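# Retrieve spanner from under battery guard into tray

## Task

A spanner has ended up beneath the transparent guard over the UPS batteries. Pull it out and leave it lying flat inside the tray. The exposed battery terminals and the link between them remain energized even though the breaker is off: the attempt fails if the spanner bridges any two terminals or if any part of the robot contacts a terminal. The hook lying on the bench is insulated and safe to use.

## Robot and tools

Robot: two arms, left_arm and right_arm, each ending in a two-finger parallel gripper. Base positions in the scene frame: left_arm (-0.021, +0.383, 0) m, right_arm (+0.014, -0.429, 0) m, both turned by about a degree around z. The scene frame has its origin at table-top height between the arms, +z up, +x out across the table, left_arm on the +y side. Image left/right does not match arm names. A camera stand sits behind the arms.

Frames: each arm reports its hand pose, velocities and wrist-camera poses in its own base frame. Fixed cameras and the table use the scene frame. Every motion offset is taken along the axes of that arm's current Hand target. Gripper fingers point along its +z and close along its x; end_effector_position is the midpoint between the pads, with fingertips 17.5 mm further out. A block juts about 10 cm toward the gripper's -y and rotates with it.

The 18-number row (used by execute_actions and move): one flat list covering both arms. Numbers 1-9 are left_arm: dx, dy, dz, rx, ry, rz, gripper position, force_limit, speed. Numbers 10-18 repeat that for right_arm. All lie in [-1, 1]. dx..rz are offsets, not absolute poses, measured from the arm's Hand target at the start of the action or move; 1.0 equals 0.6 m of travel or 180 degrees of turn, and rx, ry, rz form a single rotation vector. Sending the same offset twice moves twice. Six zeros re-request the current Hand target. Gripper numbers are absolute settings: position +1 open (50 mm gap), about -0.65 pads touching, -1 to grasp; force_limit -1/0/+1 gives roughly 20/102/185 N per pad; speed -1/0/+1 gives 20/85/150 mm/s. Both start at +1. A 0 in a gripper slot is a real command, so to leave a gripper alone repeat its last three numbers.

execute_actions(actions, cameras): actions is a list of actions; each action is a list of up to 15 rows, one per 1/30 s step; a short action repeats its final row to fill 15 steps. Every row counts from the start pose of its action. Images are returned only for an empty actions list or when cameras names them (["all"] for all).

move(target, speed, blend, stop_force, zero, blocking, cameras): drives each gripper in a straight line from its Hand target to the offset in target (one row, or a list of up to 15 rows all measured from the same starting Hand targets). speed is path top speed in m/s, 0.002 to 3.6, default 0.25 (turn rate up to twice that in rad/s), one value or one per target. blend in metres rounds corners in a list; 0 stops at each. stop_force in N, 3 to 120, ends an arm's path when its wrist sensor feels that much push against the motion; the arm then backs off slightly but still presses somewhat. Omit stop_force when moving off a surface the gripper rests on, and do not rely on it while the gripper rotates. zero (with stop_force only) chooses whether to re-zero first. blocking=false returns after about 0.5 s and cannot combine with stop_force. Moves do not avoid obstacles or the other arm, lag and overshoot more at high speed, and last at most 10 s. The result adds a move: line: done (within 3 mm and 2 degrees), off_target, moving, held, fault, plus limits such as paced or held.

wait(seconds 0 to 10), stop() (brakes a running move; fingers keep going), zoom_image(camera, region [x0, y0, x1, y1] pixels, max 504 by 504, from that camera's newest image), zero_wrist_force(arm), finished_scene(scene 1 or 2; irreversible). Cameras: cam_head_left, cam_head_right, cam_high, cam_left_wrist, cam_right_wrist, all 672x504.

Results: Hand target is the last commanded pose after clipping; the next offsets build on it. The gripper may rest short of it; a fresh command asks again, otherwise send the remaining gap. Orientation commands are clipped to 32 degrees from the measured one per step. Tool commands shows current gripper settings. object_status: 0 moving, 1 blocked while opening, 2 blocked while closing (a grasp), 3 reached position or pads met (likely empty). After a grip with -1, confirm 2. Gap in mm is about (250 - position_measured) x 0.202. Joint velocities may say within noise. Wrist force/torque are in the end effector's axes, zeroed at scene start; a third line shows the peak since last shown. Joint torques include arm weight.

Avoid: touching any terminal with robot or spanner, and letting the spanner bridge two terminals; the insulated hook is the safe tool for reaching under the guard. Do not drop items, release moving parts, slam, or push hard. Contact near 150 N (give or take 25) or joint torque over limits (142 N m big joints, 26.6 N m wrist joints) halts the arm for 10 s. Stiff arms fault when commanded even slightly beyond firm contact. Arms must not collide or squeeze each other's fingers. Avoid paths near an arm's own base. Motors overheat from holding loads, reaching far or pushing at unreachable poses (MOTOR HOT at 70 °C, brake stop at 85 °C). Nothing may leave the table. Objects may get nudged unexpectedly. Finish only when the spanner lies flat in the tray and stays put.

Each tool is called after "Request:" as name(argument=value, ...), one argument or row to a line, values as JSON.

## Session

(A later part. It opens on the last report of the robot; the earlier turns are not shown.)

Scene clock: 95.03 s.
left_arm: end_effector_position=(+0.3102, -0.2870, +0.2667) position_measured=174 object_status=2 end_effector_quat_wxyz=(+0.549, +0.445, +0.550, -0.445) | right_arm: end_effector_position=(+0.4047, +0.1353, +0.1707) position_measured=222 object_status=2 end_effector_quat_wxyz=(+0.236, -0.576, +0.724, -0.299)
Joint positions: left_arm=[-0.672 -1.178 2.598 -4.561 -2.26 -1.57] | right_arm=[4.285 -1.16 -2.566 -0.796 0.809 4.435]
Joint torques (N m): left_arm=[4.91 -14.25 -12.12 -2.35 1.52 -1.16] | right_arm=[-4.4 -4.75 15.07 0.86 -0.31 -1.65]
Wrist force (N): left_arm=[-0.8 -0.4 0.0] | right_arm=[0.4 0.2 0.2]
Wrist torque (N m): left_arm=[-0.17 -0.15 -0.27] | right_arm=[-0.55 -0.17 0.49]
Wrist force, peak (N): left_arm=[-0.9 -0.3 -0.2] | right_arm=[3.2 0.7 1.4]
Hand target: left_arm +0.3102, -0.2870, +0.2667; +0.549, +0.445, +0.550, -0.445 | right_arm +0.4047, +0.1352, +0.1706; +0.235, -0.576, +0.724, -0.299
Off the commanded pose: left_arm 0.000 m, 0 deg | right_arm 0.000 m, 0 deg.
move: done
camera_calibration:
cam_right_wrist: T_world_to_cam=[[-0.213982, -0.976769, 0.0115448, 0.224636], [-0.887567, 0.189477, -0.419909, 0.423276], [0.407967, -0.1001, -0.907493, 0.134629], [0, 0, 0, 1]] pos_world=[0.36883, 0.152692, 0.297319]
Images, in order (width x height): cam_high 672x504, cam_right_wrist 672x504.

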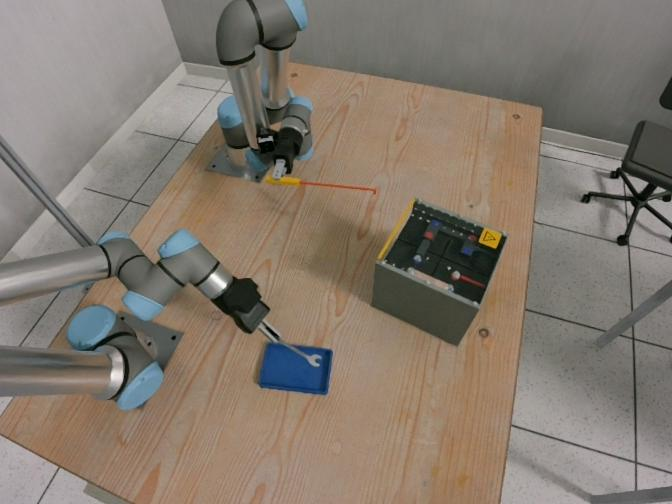

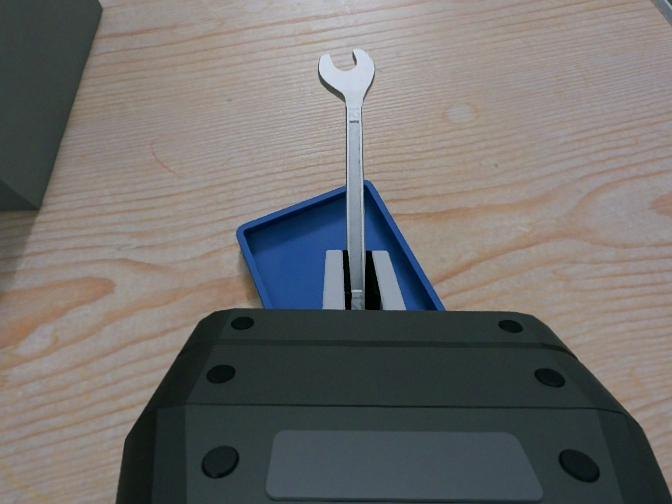

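Request:
move(
  target=[0,0,0,0,0,0,-1,-0.4,-0.8,0.0122,0.1387,0.1205,-0.0056,0,0,-1,-0.1,-1],
  speed=0.1,
  cameras=["cam_high", "cam_right_wrist", "cam_head_right"],
)

Request:
zoom_image(
  camera="cam_high",
  region=[230, 320, 360, 410],
)

Scene clock: 97.27 s.
left_arm: end_effector_position=(+0.3102, -0.2870, +0.2667) position_measured=174 object_status=2 end_effector_quat_wxyz=(+0.549, +0.445, +0.550, -0.445) | right_arm: end_effector_position=(+0.3949, +0.1296, +0.0607) position_measured=222 object_status=2 end_effector_quat_wxyz=(+0.230, -0.578, +0.726, -0.293)
Joint positions: left_arm=[-0.672 -1.178 2.598 -4.561 -2.26 -1.57] | right_arm=[4.298 -1.53 -2.751 -0.26 0.823 4.458]
Joint torques (N m): left_arm=[3.74 -13.35 -12.04 -2.93 1.67 -1.16] | right_arm=[-10.78 -1.46 18.75 5.57 -3.34 2.58]
Wrist force (N): left_arm=[-0.6 -0.1 -0.3] | right_arm=[0.9 0.1 0.3]
Wrist torque (N m): left_arm=[-0.14 -0.19 -0.27] | right_arm=[-0.56 -0.25 0.47]
Wrist force, peak (N): left_arm=[-0.9 -0.2 -0.2] | right_arm=[1.3 1.7 1.8]
Hand target: left_arm +0.3102, -0.2870, +0.2667; +0.549, +0.445, +0.550, -0.445 | right_arm +0.3949, +0.1296, +0.0607; +0.230, -0.578, +0.726, -0.293
Off the commanded pose: left_arm 0.000 m, 0 deg | right_arm 0.000 m, 0 deg.
move: done
camera_calibration:
cam_right_wrist: T_world_to_cam=[[-0.213796, -0.976806, 0.0118602, 0.218094], [-0.894749, 0.190934, -0.403693, 0.371133], [0.392065, -0.0969198, -0.914818, 0.0445647], [0, 0, 0, 1]] pos_world=[0.361226, 0.146493, 0.188006]
Images, in order (width x height): cam_head_right 672x504, cam_high 672x504, cam_right_wrist 672x504.

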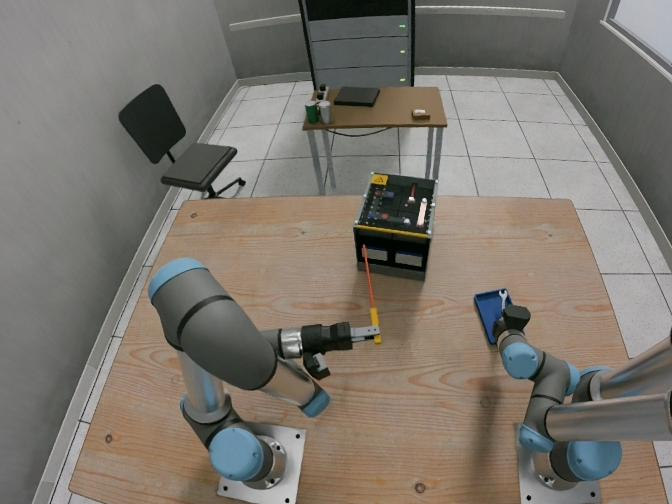

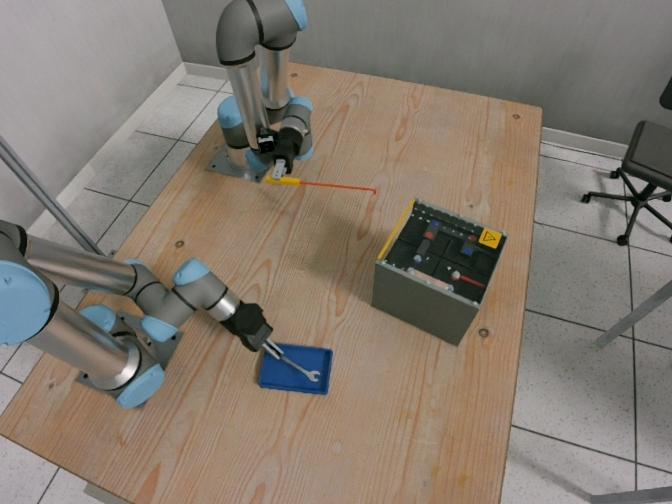

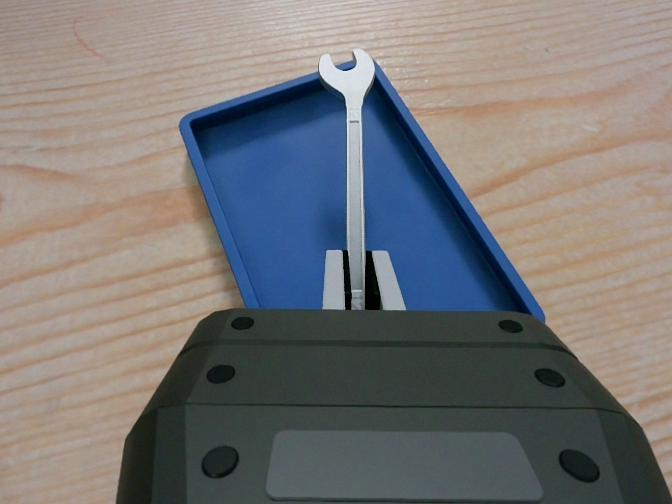

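Scaled by 3.877 from the camera's 672x504 image, which has a finer 960x720 frame.

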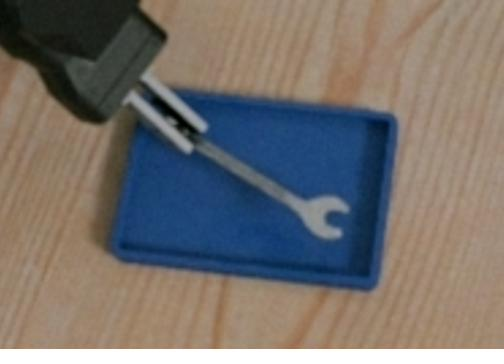

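Request:
move(
  target=[0,0,0,0,0,0,-1,-0.4,-0.8,0,0.0356,0.0321,0,0,0,-1,-0.1,-1],
  speed=0.04,
  stop_force=6,
  cameras=["cam_high", "cam_right_wrist"],
)

Request:
zoom_image(
  camera="cam_high",
  region=[230, 320, 360, 410],
)

Scene clock: 99.53 s.
left_arm: end_effector_position=(+0.3102, -0.2870, +0.2667) position_measured=174 object_status=2 end_effector_quat_wxyz=(+0.549, +0.445, +0.550, -0.445) | right_arm: end_effector_position=(+0.3928, +0.1300, +0.0320) position_measured=222 object_status=2 end_effector_quat_wxyz=(+0.230, -0.578, +0.726, -0.293)
Joint positions: left_arm=[-0.672 -1.178 2.598 -4.561 -2.26 -1.57] | right_arm=[4.307 -1.695 -2.78 -0.073 0.822 4.469]
Joint torques (N m): left_arm=[4.47 -13.24 -12.52 -3 1.43 -1.18] | right_arm=[-11.44 11.04 18.57 5.6 -1.7 -1.98]
Wrist force (N): left_arm=[-0.8 -0.5 -0.3] | right_arm=[0.7 -0.1 0.1]
Wrist torque (N m): left_arm=[-0.19 -0.16 -0.27] | right_arm=[-0.60 -0.24 0.45]
Wrist force, peak (N): left_arm=[-0.8 -0.5 -0.2] | right_arm=[0.8 1.0 0.7]
Hand target: left_arm +0.3102, -0.2870, +0.2667; +0.549, +0.445, +0.550, -0.445 | right_arm +0.3928, +0.1300, +0.0320; +0.230, -0.578, +0.726, -0.293
Off the commanded pose: left_arm 0.000 m, 0 deg | right_arm 0.000 m, 0 deg.
move: done
camera_calibration:
cam_right_wrist: T_world_to_cam=[[-0.213927, -0.97678, 0.0116738, 0.218449], [-0.894679, 0.191121, -0.403759, 0.35755], [0.392153, -0.0968196, -0.914791, 0.0191212], [0, 0, 0, 1]] pos_world=[0.359126, 0.146893, 0.159306]
Images, in order (width x height): cam_high 672x504, cam_right_wrist 672x504.

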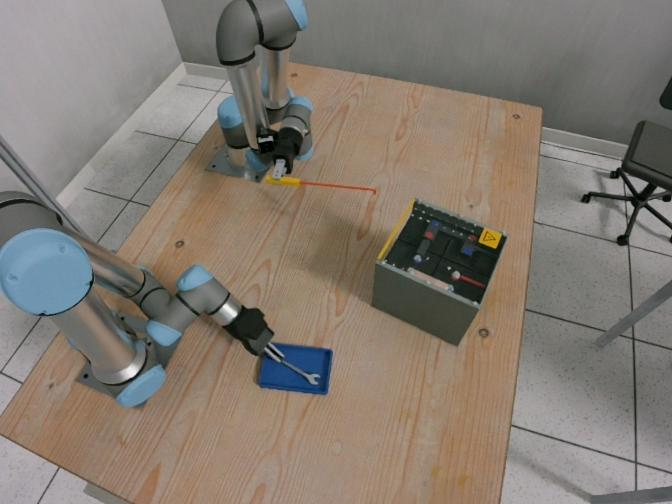

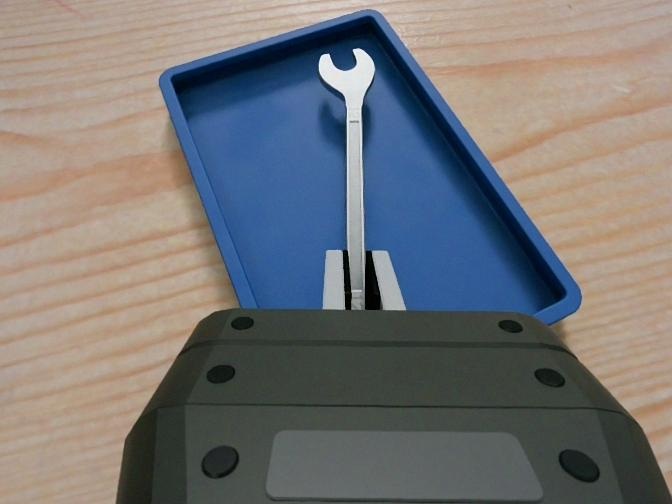

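Scaled by 3.877 from the camera's 672x504 image, which has a finer 960x720 frame.

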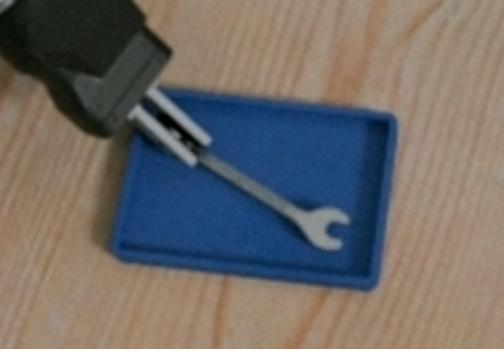

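Request:
move(
  target=[0,0,0,0,0,0,-1,-0.4,-0.8,-0.002,0.0095,0.0163,0,0,0,-1,-0.1,-1],
  speed=0.01,
  stop_force=4,
  cameras=["cam_high", "cam_right_wrist"],
)

Request:
zoom_image(
  camera="cam_high",
  region=[230, 320, 360, 410],
)

Scene clock: 101.80 s.
left_arm: end_effector_position=(+0.3102, -0.2870, +0.2667) position_measured=174 object_status=2 end_effector_quat_wxyz=(+0.549, +0.445, +0.550, -0.445) | right_arm: end_effector_position=(+0.3951, +0.1304, +0.0232) position_measured=222 object_status=2 end_effector_quat_wxyz=(+0.230, -0.578, +0.726, -0.293)
Joint positions: left_arm=[-0.672 -1.178 2.598 -4.561 -2.26 -1.57] | right_arm=[4.299 -1.761 -2.779 -0.001 0.823 4.459]
Joint torques (N m): left_arm=[6.07 -12.86 -12.38 -3.07 1.3 -1.24] | right_arm=[11.41 9.52 0.57 5.77 -1.57 2.35]
Wrist force (N): left_arm=[-0.7 -0.4 -0.2] | right_arm=[0.8 -2.1 -1.1]
Wrist torque (N m): left_arm=[-0.18 -0.18 -0.27] | right_arm=[-0.60 -0.26 0.48]
Wrist force, peak (N): left_arm=[-0.9 -0.5 -0.1] | right_arm=[2.0 -6.6 -8.9]
Hand target: left_arm +0.3102, -0.2870, +0.2667; +0.549, +0.445, +0.550, -0.445 | right_arm +0.3951, +0.1304, +0.0231; +0.230, -0.578, +0.726, -0.293 (not the last commanded pose)
Off the commanded pose: left_arm 0.000 m, 0 deg | right_arm 0.002 m, 0 deg.
move: contact (right_arm)
camera_calibration:
cam_right_wrist: T_world_to_cam=[[-0.214015, -0.976761, 0.0116356, 0.219568], [-0.894659, 0.191216, -0.40376, 0.355897], [0.392152, -0.0968208, -0.914791, 0.0101264], [0, 0, 0, 1]] pos_world=[0.361426, 0.147393, 0.150406]
Images, in order (width x height): cam_high 672x504, cam_right_wrist 672x504.

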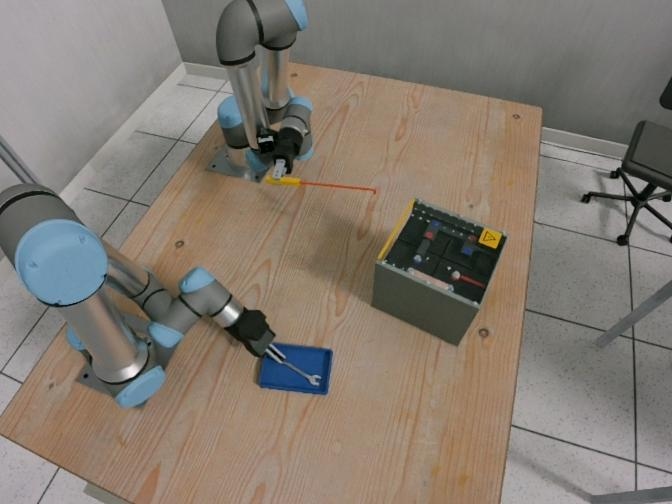

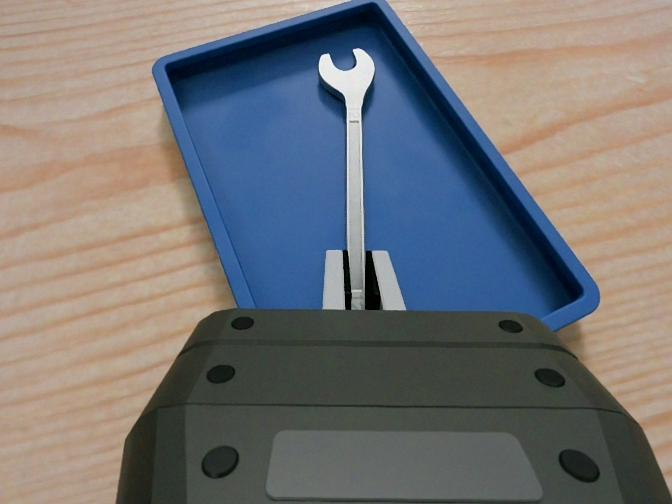

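Scaled by 3.877 from the camera's 672x504 image, which has a finer 960x720 frame.

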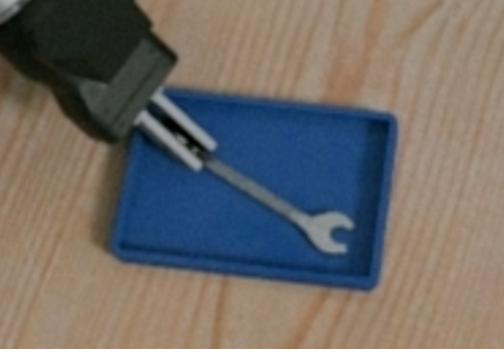

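Request:
move(
  target=[
    [0,0,0,0,0,0,-1,-0.4,-0.8,0,0,0,0,0,0,-0.3,-0.1,-1],
    [0,0,0,0,0,0,-1,-0.4,-0.8,0,0,0,0,0,0,0.0,-0.1,-1],
  ],
  speed=0.02,
  cameras=["cam_high", "cam_right_wrist"],
)

Request:
zoom_image(
  camera="cam_right_wrist",
  region=[230, 30, 480, 310],
)

Scene clock: 103.17 s.
left_arm: end_effector_position=(+0.3102, -0.2870, +0.2667) position_measured=174 object_status=2 end_effector_quat_wxyz=(+0.549, +0.445, +0.550, -0.445) | right_arm: end_effector_position=(+0.3951, +0.1304, +0.0231) position_measured=152 object_status=0 end_effector_quat_wxyz=(+0.230, -0.578, +0.726, -0.293)
Joint positions: left_arm=[-0.672 -1.178 2.598 -4.561 -2.26 -1.57] | right_arm=[4.299 -1.761 -2.779 -0.001 0.823 4.459]
Joint torques (N m): left_arm=[4.57 -12.47 -10.92 -3.1 1.44 -1.35] | right_arm=[10.98 2.41 2.46 5.77 -2.47 2.24]
Wrist force (N): left_arm=[-0.6 -0.5 -0.2] | right_arm=[1.7 -3.0 -2.4]
Wrist torque (N m): left_arm=[-0.19 -0.18 -0.27] | right_arm=[-0.62 -0.30 0.49]
Wrist force, peak (N): left_arm=[-1.0 -0.1 -0.2] | right_arm=[1.2 -3.3 -2.8]
Hand target: left_arm +0.3102, -0.2870, +0.2667; +0.549, +0.445, +0.550, -0.445 | right_arm +0.3951, +0.1304, +0.0231; +0.230, -0.578, +0.726, -0.293
Off the commanded pose: left_arm 0.000 m, 0 deg | right_arm 0.000 m, 0 deg.
move: done
camera_calibration:
cam_right_wrist: T_world_to_cam=[[-0.214015, -0.976761, 0.0116356, 0.219568], [-0.894659, 0.191216, -0.40376, 0.355897], [0.392152, -0.0968208, -0.914791, 0.0101264], [0, 0, 0, 1]] pos_world=[0.361426, 0.147393, 0.150406]
Images, in order (width x height): cam_high 672x504, cam_right_wrist 672x504.

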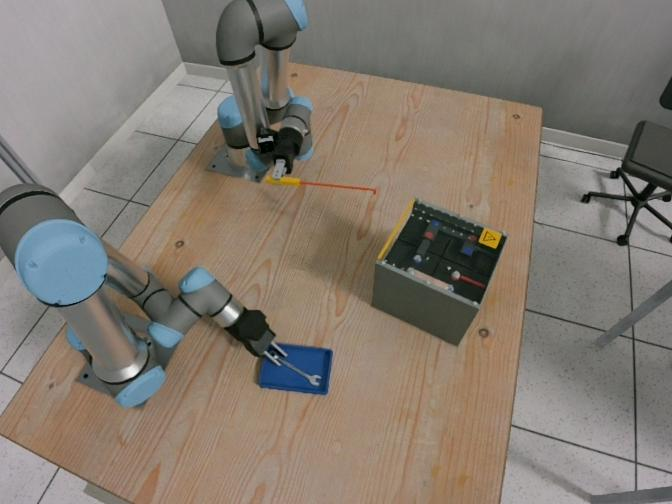

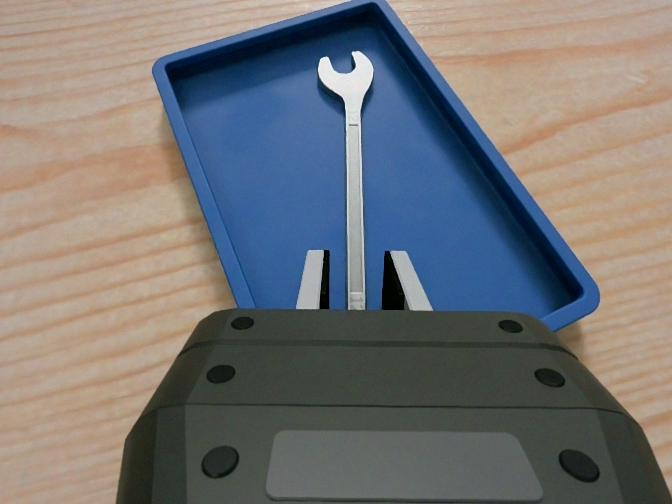

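Scaled by 1.800 from the camera's 672x504 image, which has a finer 960x720 frame.

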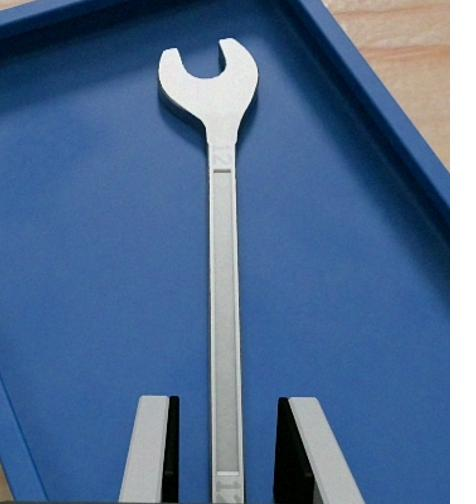

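Request:
move(
  target=[
    [0,0,0,0,0,0,-1,-0.4,-0.8,0,-0.00348,-0.0036,0,0,0,0.0,-0.1,-1],
    [0,0,0,0,0,0,-1,-0.4,-0.8,0,-0.00348,-0.0036,0,0,0,0.3,-0.1,-1],
    [0,0,0,0,0,0,-1,-0.4,-0.8,0,-0.0348,-0.036,0,0,0,0.3,-0.1,-1],
  ],
  speed=[0.01,0.02,0.03],
  cameras=["cam_high", "cam_right_wrist"],
)

Request:
zoom_image(
  camera="cam_high",
  region=[230, 320, 360, 410],
)

Scene clock: 106.17 s.
left_arm: end_effector_position=(+0.3102, -0.2870, +0.2667) position_measured=174 object_status=2 end_effector_quat_wxyz=(+0.549, +0.445, +0.550, -0.445) | right_arm: end_effector_position=(+0.3953, +0.1305, +0.0532) position_measured=107 object_status=3 end_effector_quat_wxyz=(+0.230, -0.578, +0.726, -0.293)
Joint positions: left_arm=[-0.672 -1.178 2.598 -4.561 -2.26 -1.57] | right_arm=[4.298 -1.575 -2.756 -0.209 0.823 4.458]
Joint torques (N m): left_arm=[4.38 -14.21 -12.89 -3.33 1.15 -1.13] | right_arm=[9.45 6.97 5.83 5.1 -0.42 2.32]
Wrist force (N): left_arm=[-0.6 -0.2 -0.3] | right_arm=[0.6 -0.6 -0.2]
Wrist torque (N m): left_arm=[-0.15 -0.19 -0.27] | right_arm=[-0.60 -0.21 0.45]
Wrist force, peak (N): left_arm=[-0.9 -0.3 -0.2] | right_arm=[1.2 -3.2 -2.6]
Hand target: left_arm +0.3102, -0.2870, +0.2667; +0.549, +0.445, +0.550, -0.445 | right_arm +0.3953, +0.1305, +0.0532; +0.230, -0.578, +0.726, -0.293
Off the commanded pose: left_arm 0.000 m, 0 deg | right_arm 0.000 m, 0 deg.
move: done
camera_calibration:
cam_right_wrist: T_world_to_cam=[[-0.214173, -0.976728, 0.0114608, 0.219345], [-0.89462, 0.191431, -0.403745, 0.368181], [0.392155, -0.0967244, -0.9148, 0.0375698], [0, 0, 0, 1]] pos_world=[0.361627, 0.147393, 0.180506]
Images, in order (width x height): cam_high 672x504, cam_right_wrist 672x504.

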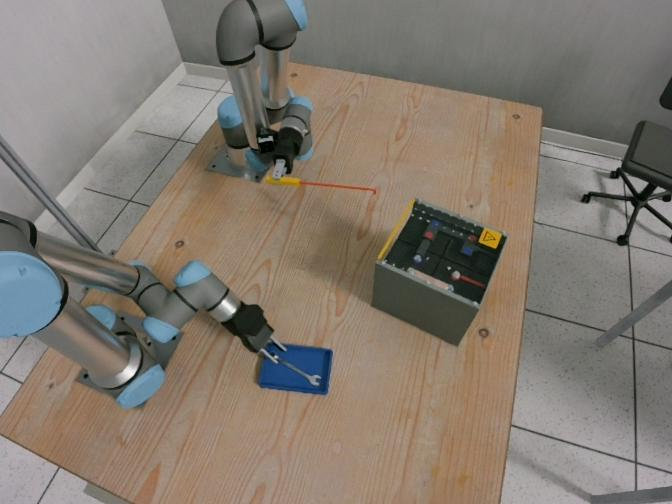

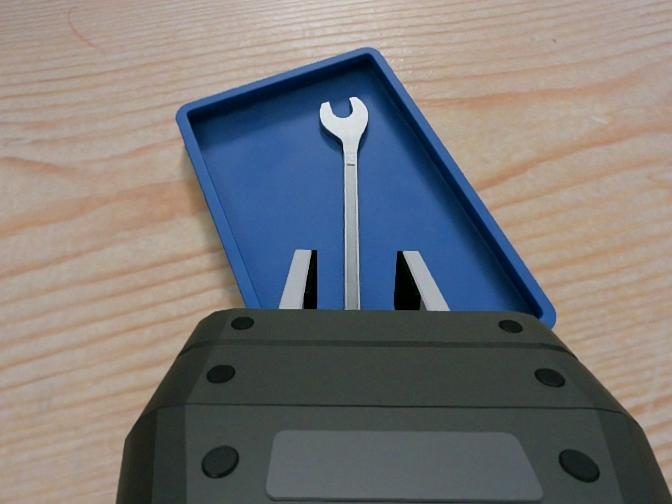

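Scaled by 3.877 from the camera's 672x504 image, which has a finer 960x720 frame.

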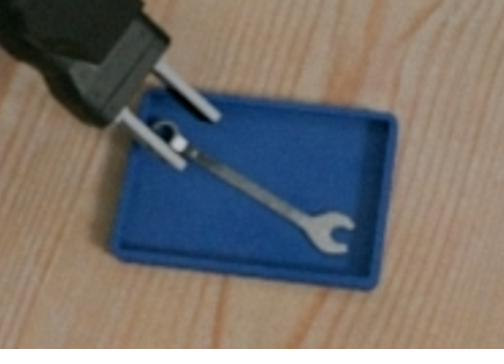

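Request:
move(
  target=[-0.0667,0,0,0,0.5,0,-1,-0.4,-0.8,0,-0.1158,-0.1198,0,0,0,0.3,-0.1,-1],
  speed=0.3,
  cameras=["cam_high", "cam_head_right"],
)

Request:
zoom_image(
  camera="cam_high",
  region=[230, 320, 360, 410],
)

Scene clock: 109.53 s.
left_arm: end_effector_position=(+0.3102, -0.2871, +0.3067) position_measured=174 object_status=2 end_effector_quat_wxyz=(+0.000, +0.629, +0.777, +0.000) end_effector_velocity=(-0.001, +0.001, +0.000) end_effector_angular_velocity=(+0.005, +0.002, +0.000) | right_arm: end_effector_position=(+0.3959, +0.1307, +0.1532) position_measured=107 object_status=3 end_effector_quat_wxyz=(+0.230, -0.578, +0.726, -0.292)
Joint positions: left_arm=[-1.068 -1.785 1.816 -1.6 -1.571 -1.277] | right_arm=[4.296 -1.159 -2.605 -0.775 0.824 4.455]
Joint velocities: left_arm=[0 0 -0.002 0.007 0 0] | right_arm=[within noise]
Joint torques (N m): left_arm=[1.63 -11.08 -32.26 -1.9 -0.72 1.9] | right_arm=[11.61 -8.98 16.96 5.98 -2.39 2.36]
Wrist force (N): left_arm=[-0.1 -1.9 -0.8] | right_arm=[0.6 -0.4 -0.3]
Wrist torque (N m): left_arm=[0.02 0.05 0.02] | right_arm=[-0.57 -0.23 0.44]
Wrist force, peak (N): left_arm=[-1.2 -1.2 -1.9] | right_arm=[1.3 -0.7 0.5]
Hand target: left_arm +0.3102, -0.2871, +0.3068; +0.000, +0.629, +0.777, +0.000 | right_arm +0.3959, +0.1307, +0.1532; +0.230, -0.578, +0.726, -0.293
Off the commanded pose: left_arm 0.000 m, 0 deg | right_arm 0.000 m, 0 deg.
move: done
Images, in order (width x height): cam_head_right 672x504, cam_high 672x504.

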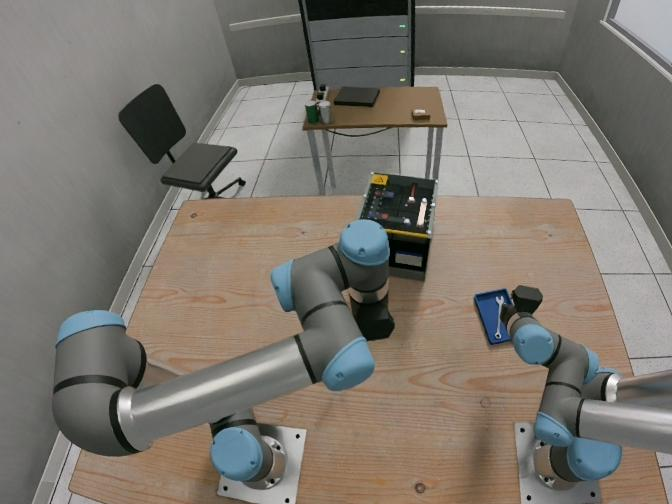

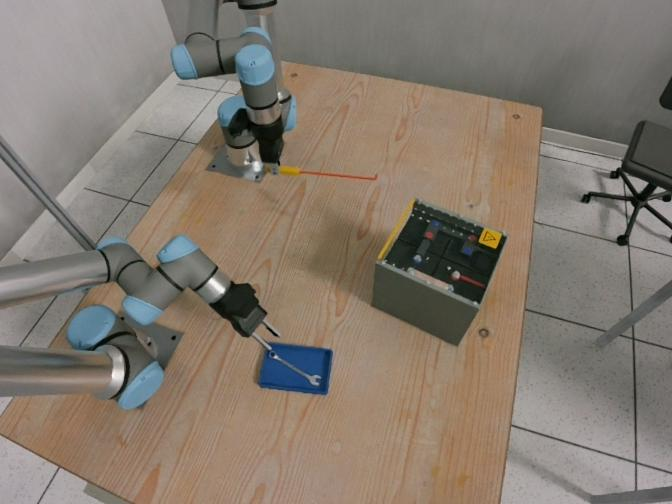

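Scaled by 3.877 from the camera's 672x504 image, which has a finer 960x720 frame.

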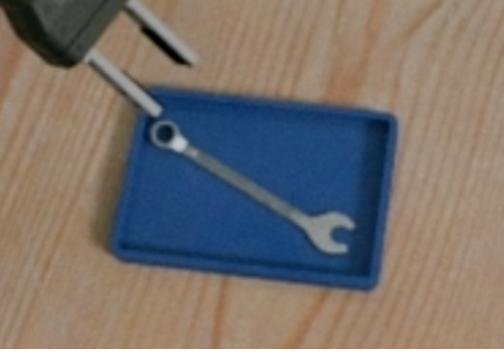

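Request:
move(
  target=[0,0,0.4362,0,0,0,-1,-0.4,-0.8,0,0,0,0,0,0,0.3,-0.1,-1],
  speed=0.15,
)

Request:
move(
  target=[0,0,0.055,0,0,0,-1,-0.4,-0.8,0,0,0,0,0,0,0.3,-0.1,-1],
  speed=0.01,
  stop_force=4,
  cameras=["cam_high", "cam_left_wrist"],
)

Scene clock: 111.97 s.
left_arm: end_effector_position=(+0.3102, -0.2869, +0.0451) position_measured=174 object_status=2 end_effector_quat_wxyz=(+0.000, +0.629, +0.777, +0.000) end_effector_velocity=(+0.000, +0.000, -0.001) end_effector_angular_velocity=(-0.002, -0.001, +0.000) | right_arm: end_effector_position=(+0.3959, +0.1307, +0.1532) position_measured=107 object_status=3 end_effector_quat_wxyz=(+0.230, -0.578, +0.726, -0.293)
Joint positions: left_arm=[-1.068 -1.502 2.306 -2.373 -1.57 -1.277] | right_arm=[4.297 -1.159 -2.605 -0.775 0.824 4.455]
Joint velocities: left_arm=[0 0.001 0.003 -0.005 0 0] | right_arm=[within noise]
Joint torques (N m): left_arm=[6.94 -13.67 -16.19 -4.91 0.39 2.47] | right_arm=[11.39 -9.22 16.77 6.09 -2.96 1.78]
Wrist force (N): left_arm=[-0.2 -2.0 -0.9] | right_arm=[0.6 -0.1 -0.2]
Wrist torque (N m): left_arm=[0.01 0.07 -0.02] | right_arm=[-0.51 -0.24 0.43]
Wrist force, peak (N): left_arm=[0.0 -1.8 -3.2] | right_arm=[1.2 -0.5 0.1]
Hand target: left_arm +0.3102, -0.2868, +0.0450; +0.000, +0.629, +0.777, +0.000 | right_arm +0.3959, +0.1307, +0.1532; +0.230, -0.578, +0.726, -0.293
Off the commanded pose: left_arm 0.000 m, 0 deg | right_arm 0.000 m, 0 deg.
move: done

Scene clock: 115.67 s.
left_arm: end_effector_position=(+0.3102, -0.2868, +0.0191) position_measured=174 object_status=2 end_effector_quat_wxyz=(+0.000, +0.629, +0.777, +0.000) | right_arm: end_effector_position=(+0.3959, +0.1307, +0.1532) position_measured=107 object_status=3 end_effector_quat_wxyz=(+0.230, -0.578, +0.726, -0.293)
Joint positions: left_arm=[-1.067 -1.44 2.333 -2.463 -1.57 -1.277] | right_arm=[4.297 -1.159 -2.605 -0.775 0.824 4.455]
Joint torques (N m): left_arm=[7.22 -36.76 -22.06 -4.35 -1.78 2.06] | right_arm=[11.6 -9.46 16.14 6.38 -2.98 0.6]
Wrist force (N): left_arm=[0.9 -1.5 -5.6] | right_arm=[1.0 -0.3 -0.2]
Wrist torque (N m): left_arm=[-0.29 0.09 -0.08] | right_arm=[-0.54 -0.28 0.44]
Wrist force, peak (N): left_arm=[0.6 -3.7 -8.9] | right_arm=[1.4 -0.5 -0.1]
Hand target: left_arm +0.3102, -0.2868, +0.0191; +0.000, +0.629, +0.777, +0.000 (not the last commanded pose) | right_arm +0.3959, +0.1307, +0.1532; +0.230, -0.578, +0.726, -0.293
Off the commanded pose: left_arm 0.007 m, 0 deg | right_arm 0.000 m, 0 deg.
move: contact (left_arm)
camera_calibration:
cam_left_wrist: T_world_to_cam=[[-0.202397, 0.979238, 0.01134, 0.354118], [0.921974, 0.186632, 0.339312, -0.22123], [0.330151, 0.0791308, -0.940606, 0.070966], [0, 0, 0, 1]] pos_world=[0.252211, -0.311092, 0.137801]
Images, in order (width x height): cam_high 672x504, cam_left_wrist 672x504.

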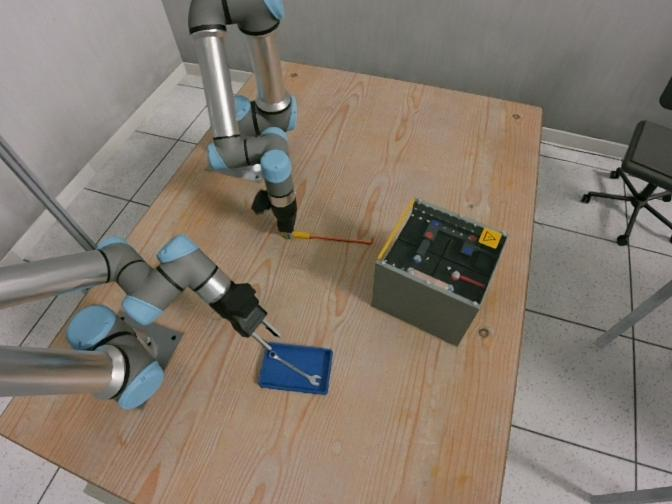

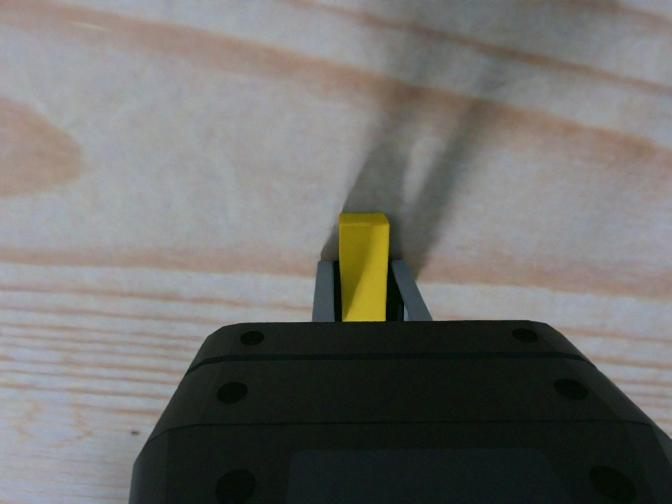

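Request:
move(
  target=[
    [0,0,0,0,0,0,0.0,-0.4,-1,0,0,0,0,0,0,0.3,-0.1,-1],
    [0,0,0,0,0,0,0.4,-0.4,-1,0,0,0,0,0,0,0.3,-0.1,-1],
    [0,0,-0.15,0,0,0,0.4,-0.4,-1,0,0,0,0,0,0,0.3,-0.1,-1],
  ],
  speed=[0.02,0.02,0.06],
  cameras=["cam_high", "cam_left_wrist", "cam_head_right"],
)

Request:
zoom_image(
  camera="cam_high",
  region=[230, 320, 360, 410],
)

Scene clock: 119.20 s.
left_arm: end_effector_position=(+0.3102, -0.2870, +0.1091) position_measured=92 object_status=3 end_effector_quat_wxyz=(+0.000, +0.629, +0.777, +0.000) | right_arm: end_effector_position=(+0.3959, +0.1307, +0.1532) position_measured=107 object_status=3 end_effector_quat_wxyz=(+0.230, -0.578, +0.726, -0.293)
Joint positions: left_arm=[-1.068 -1.628 2.219 -2.161 -1.57 -1.277] | right_arm=[4.297 -1.159 -2.605 -0.775 0.824 4.455]
Joint torques (N m): left_arm=[-5.63 -10.68 -19.82 -2.83 -1.68 -1.42] | right_arm=[11.15 -9.48 16.44 6.42 -2.9 -0.51]
Wrist force (N): left_arm=[0.0 -2.0 -1.5] | right_arm=[0.8 -0.3 -0.1]
Wrist torque (N m): left_arm=[-0.05 0.05 -0.01] | right_arm=[-0.54 -0.26 0.44]
Wrist force, peak (N): left_arm=[1.0 -1.6 -5.8] | right_arm=[1.3 -0.5 0.0]
Hand target: left_arm +0.3102, -0.2869, +0.1091; +0.000, +0.629, +0.777, +0.000 | right_arm +0.3959, +0.1307, +0.1532; +0.230, -0.578, +0.726, -0.293
Off the commanded pose: left_arm 0.000 m, 0 deg | right_arm 0.000 m, 0 deg.
move: done
camera_calibration:
cam_left_wrist: T_world_to_cam=[[-0.2024, 0.979241, 0.0109854, 0.353277], [0.921907, 0.186742, 0.339434, -0.251726], [0.330336, 0.0788289, -0.940566, 0.155479], [0, 0, 0, 1]] pos_world=[0.252211, -0.311192, 0.227802]
Images, in order (width x height): cam_head_right 672x504, cam_high 672x504, cam_left_wrist 672x504.

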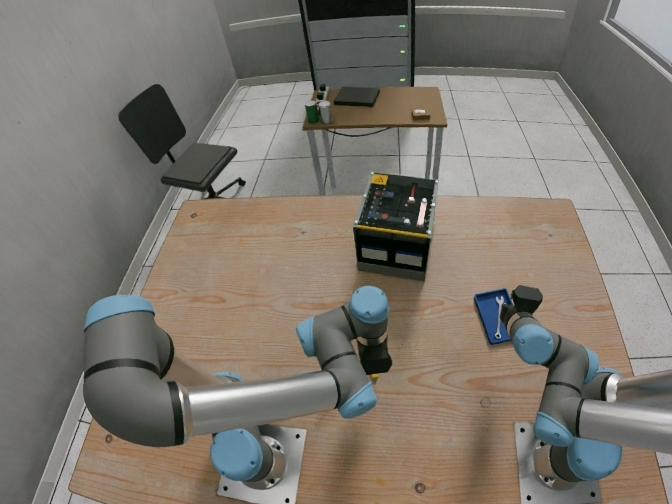

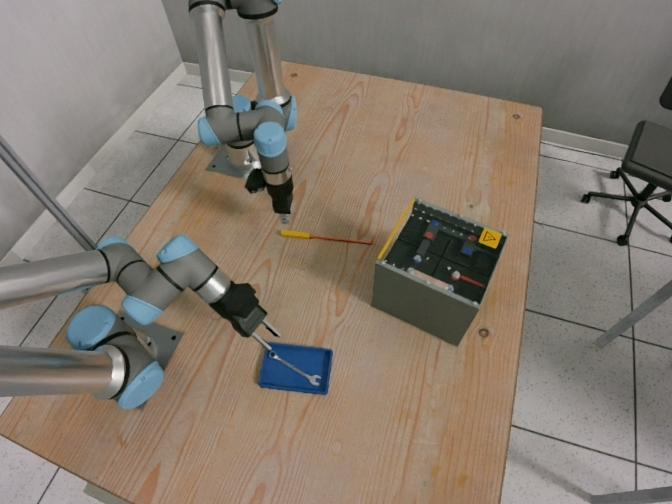

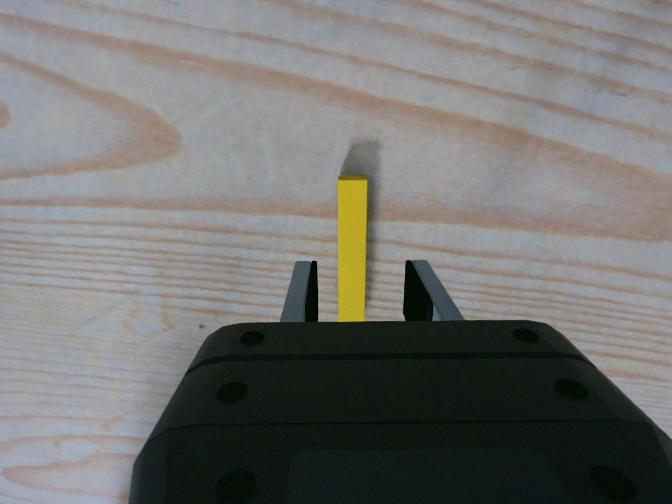

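Scaled by 3.877 from the camera's 672x504 image, which has a finer 960x720 frame.

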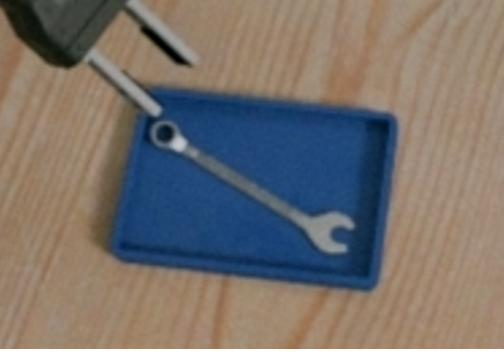

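The spanner is lying flat in the tray. The hook is on the bench and both grippers are clear.

Request:
finished_scene(
  scene=2,
)

The scene is finished: the task was done.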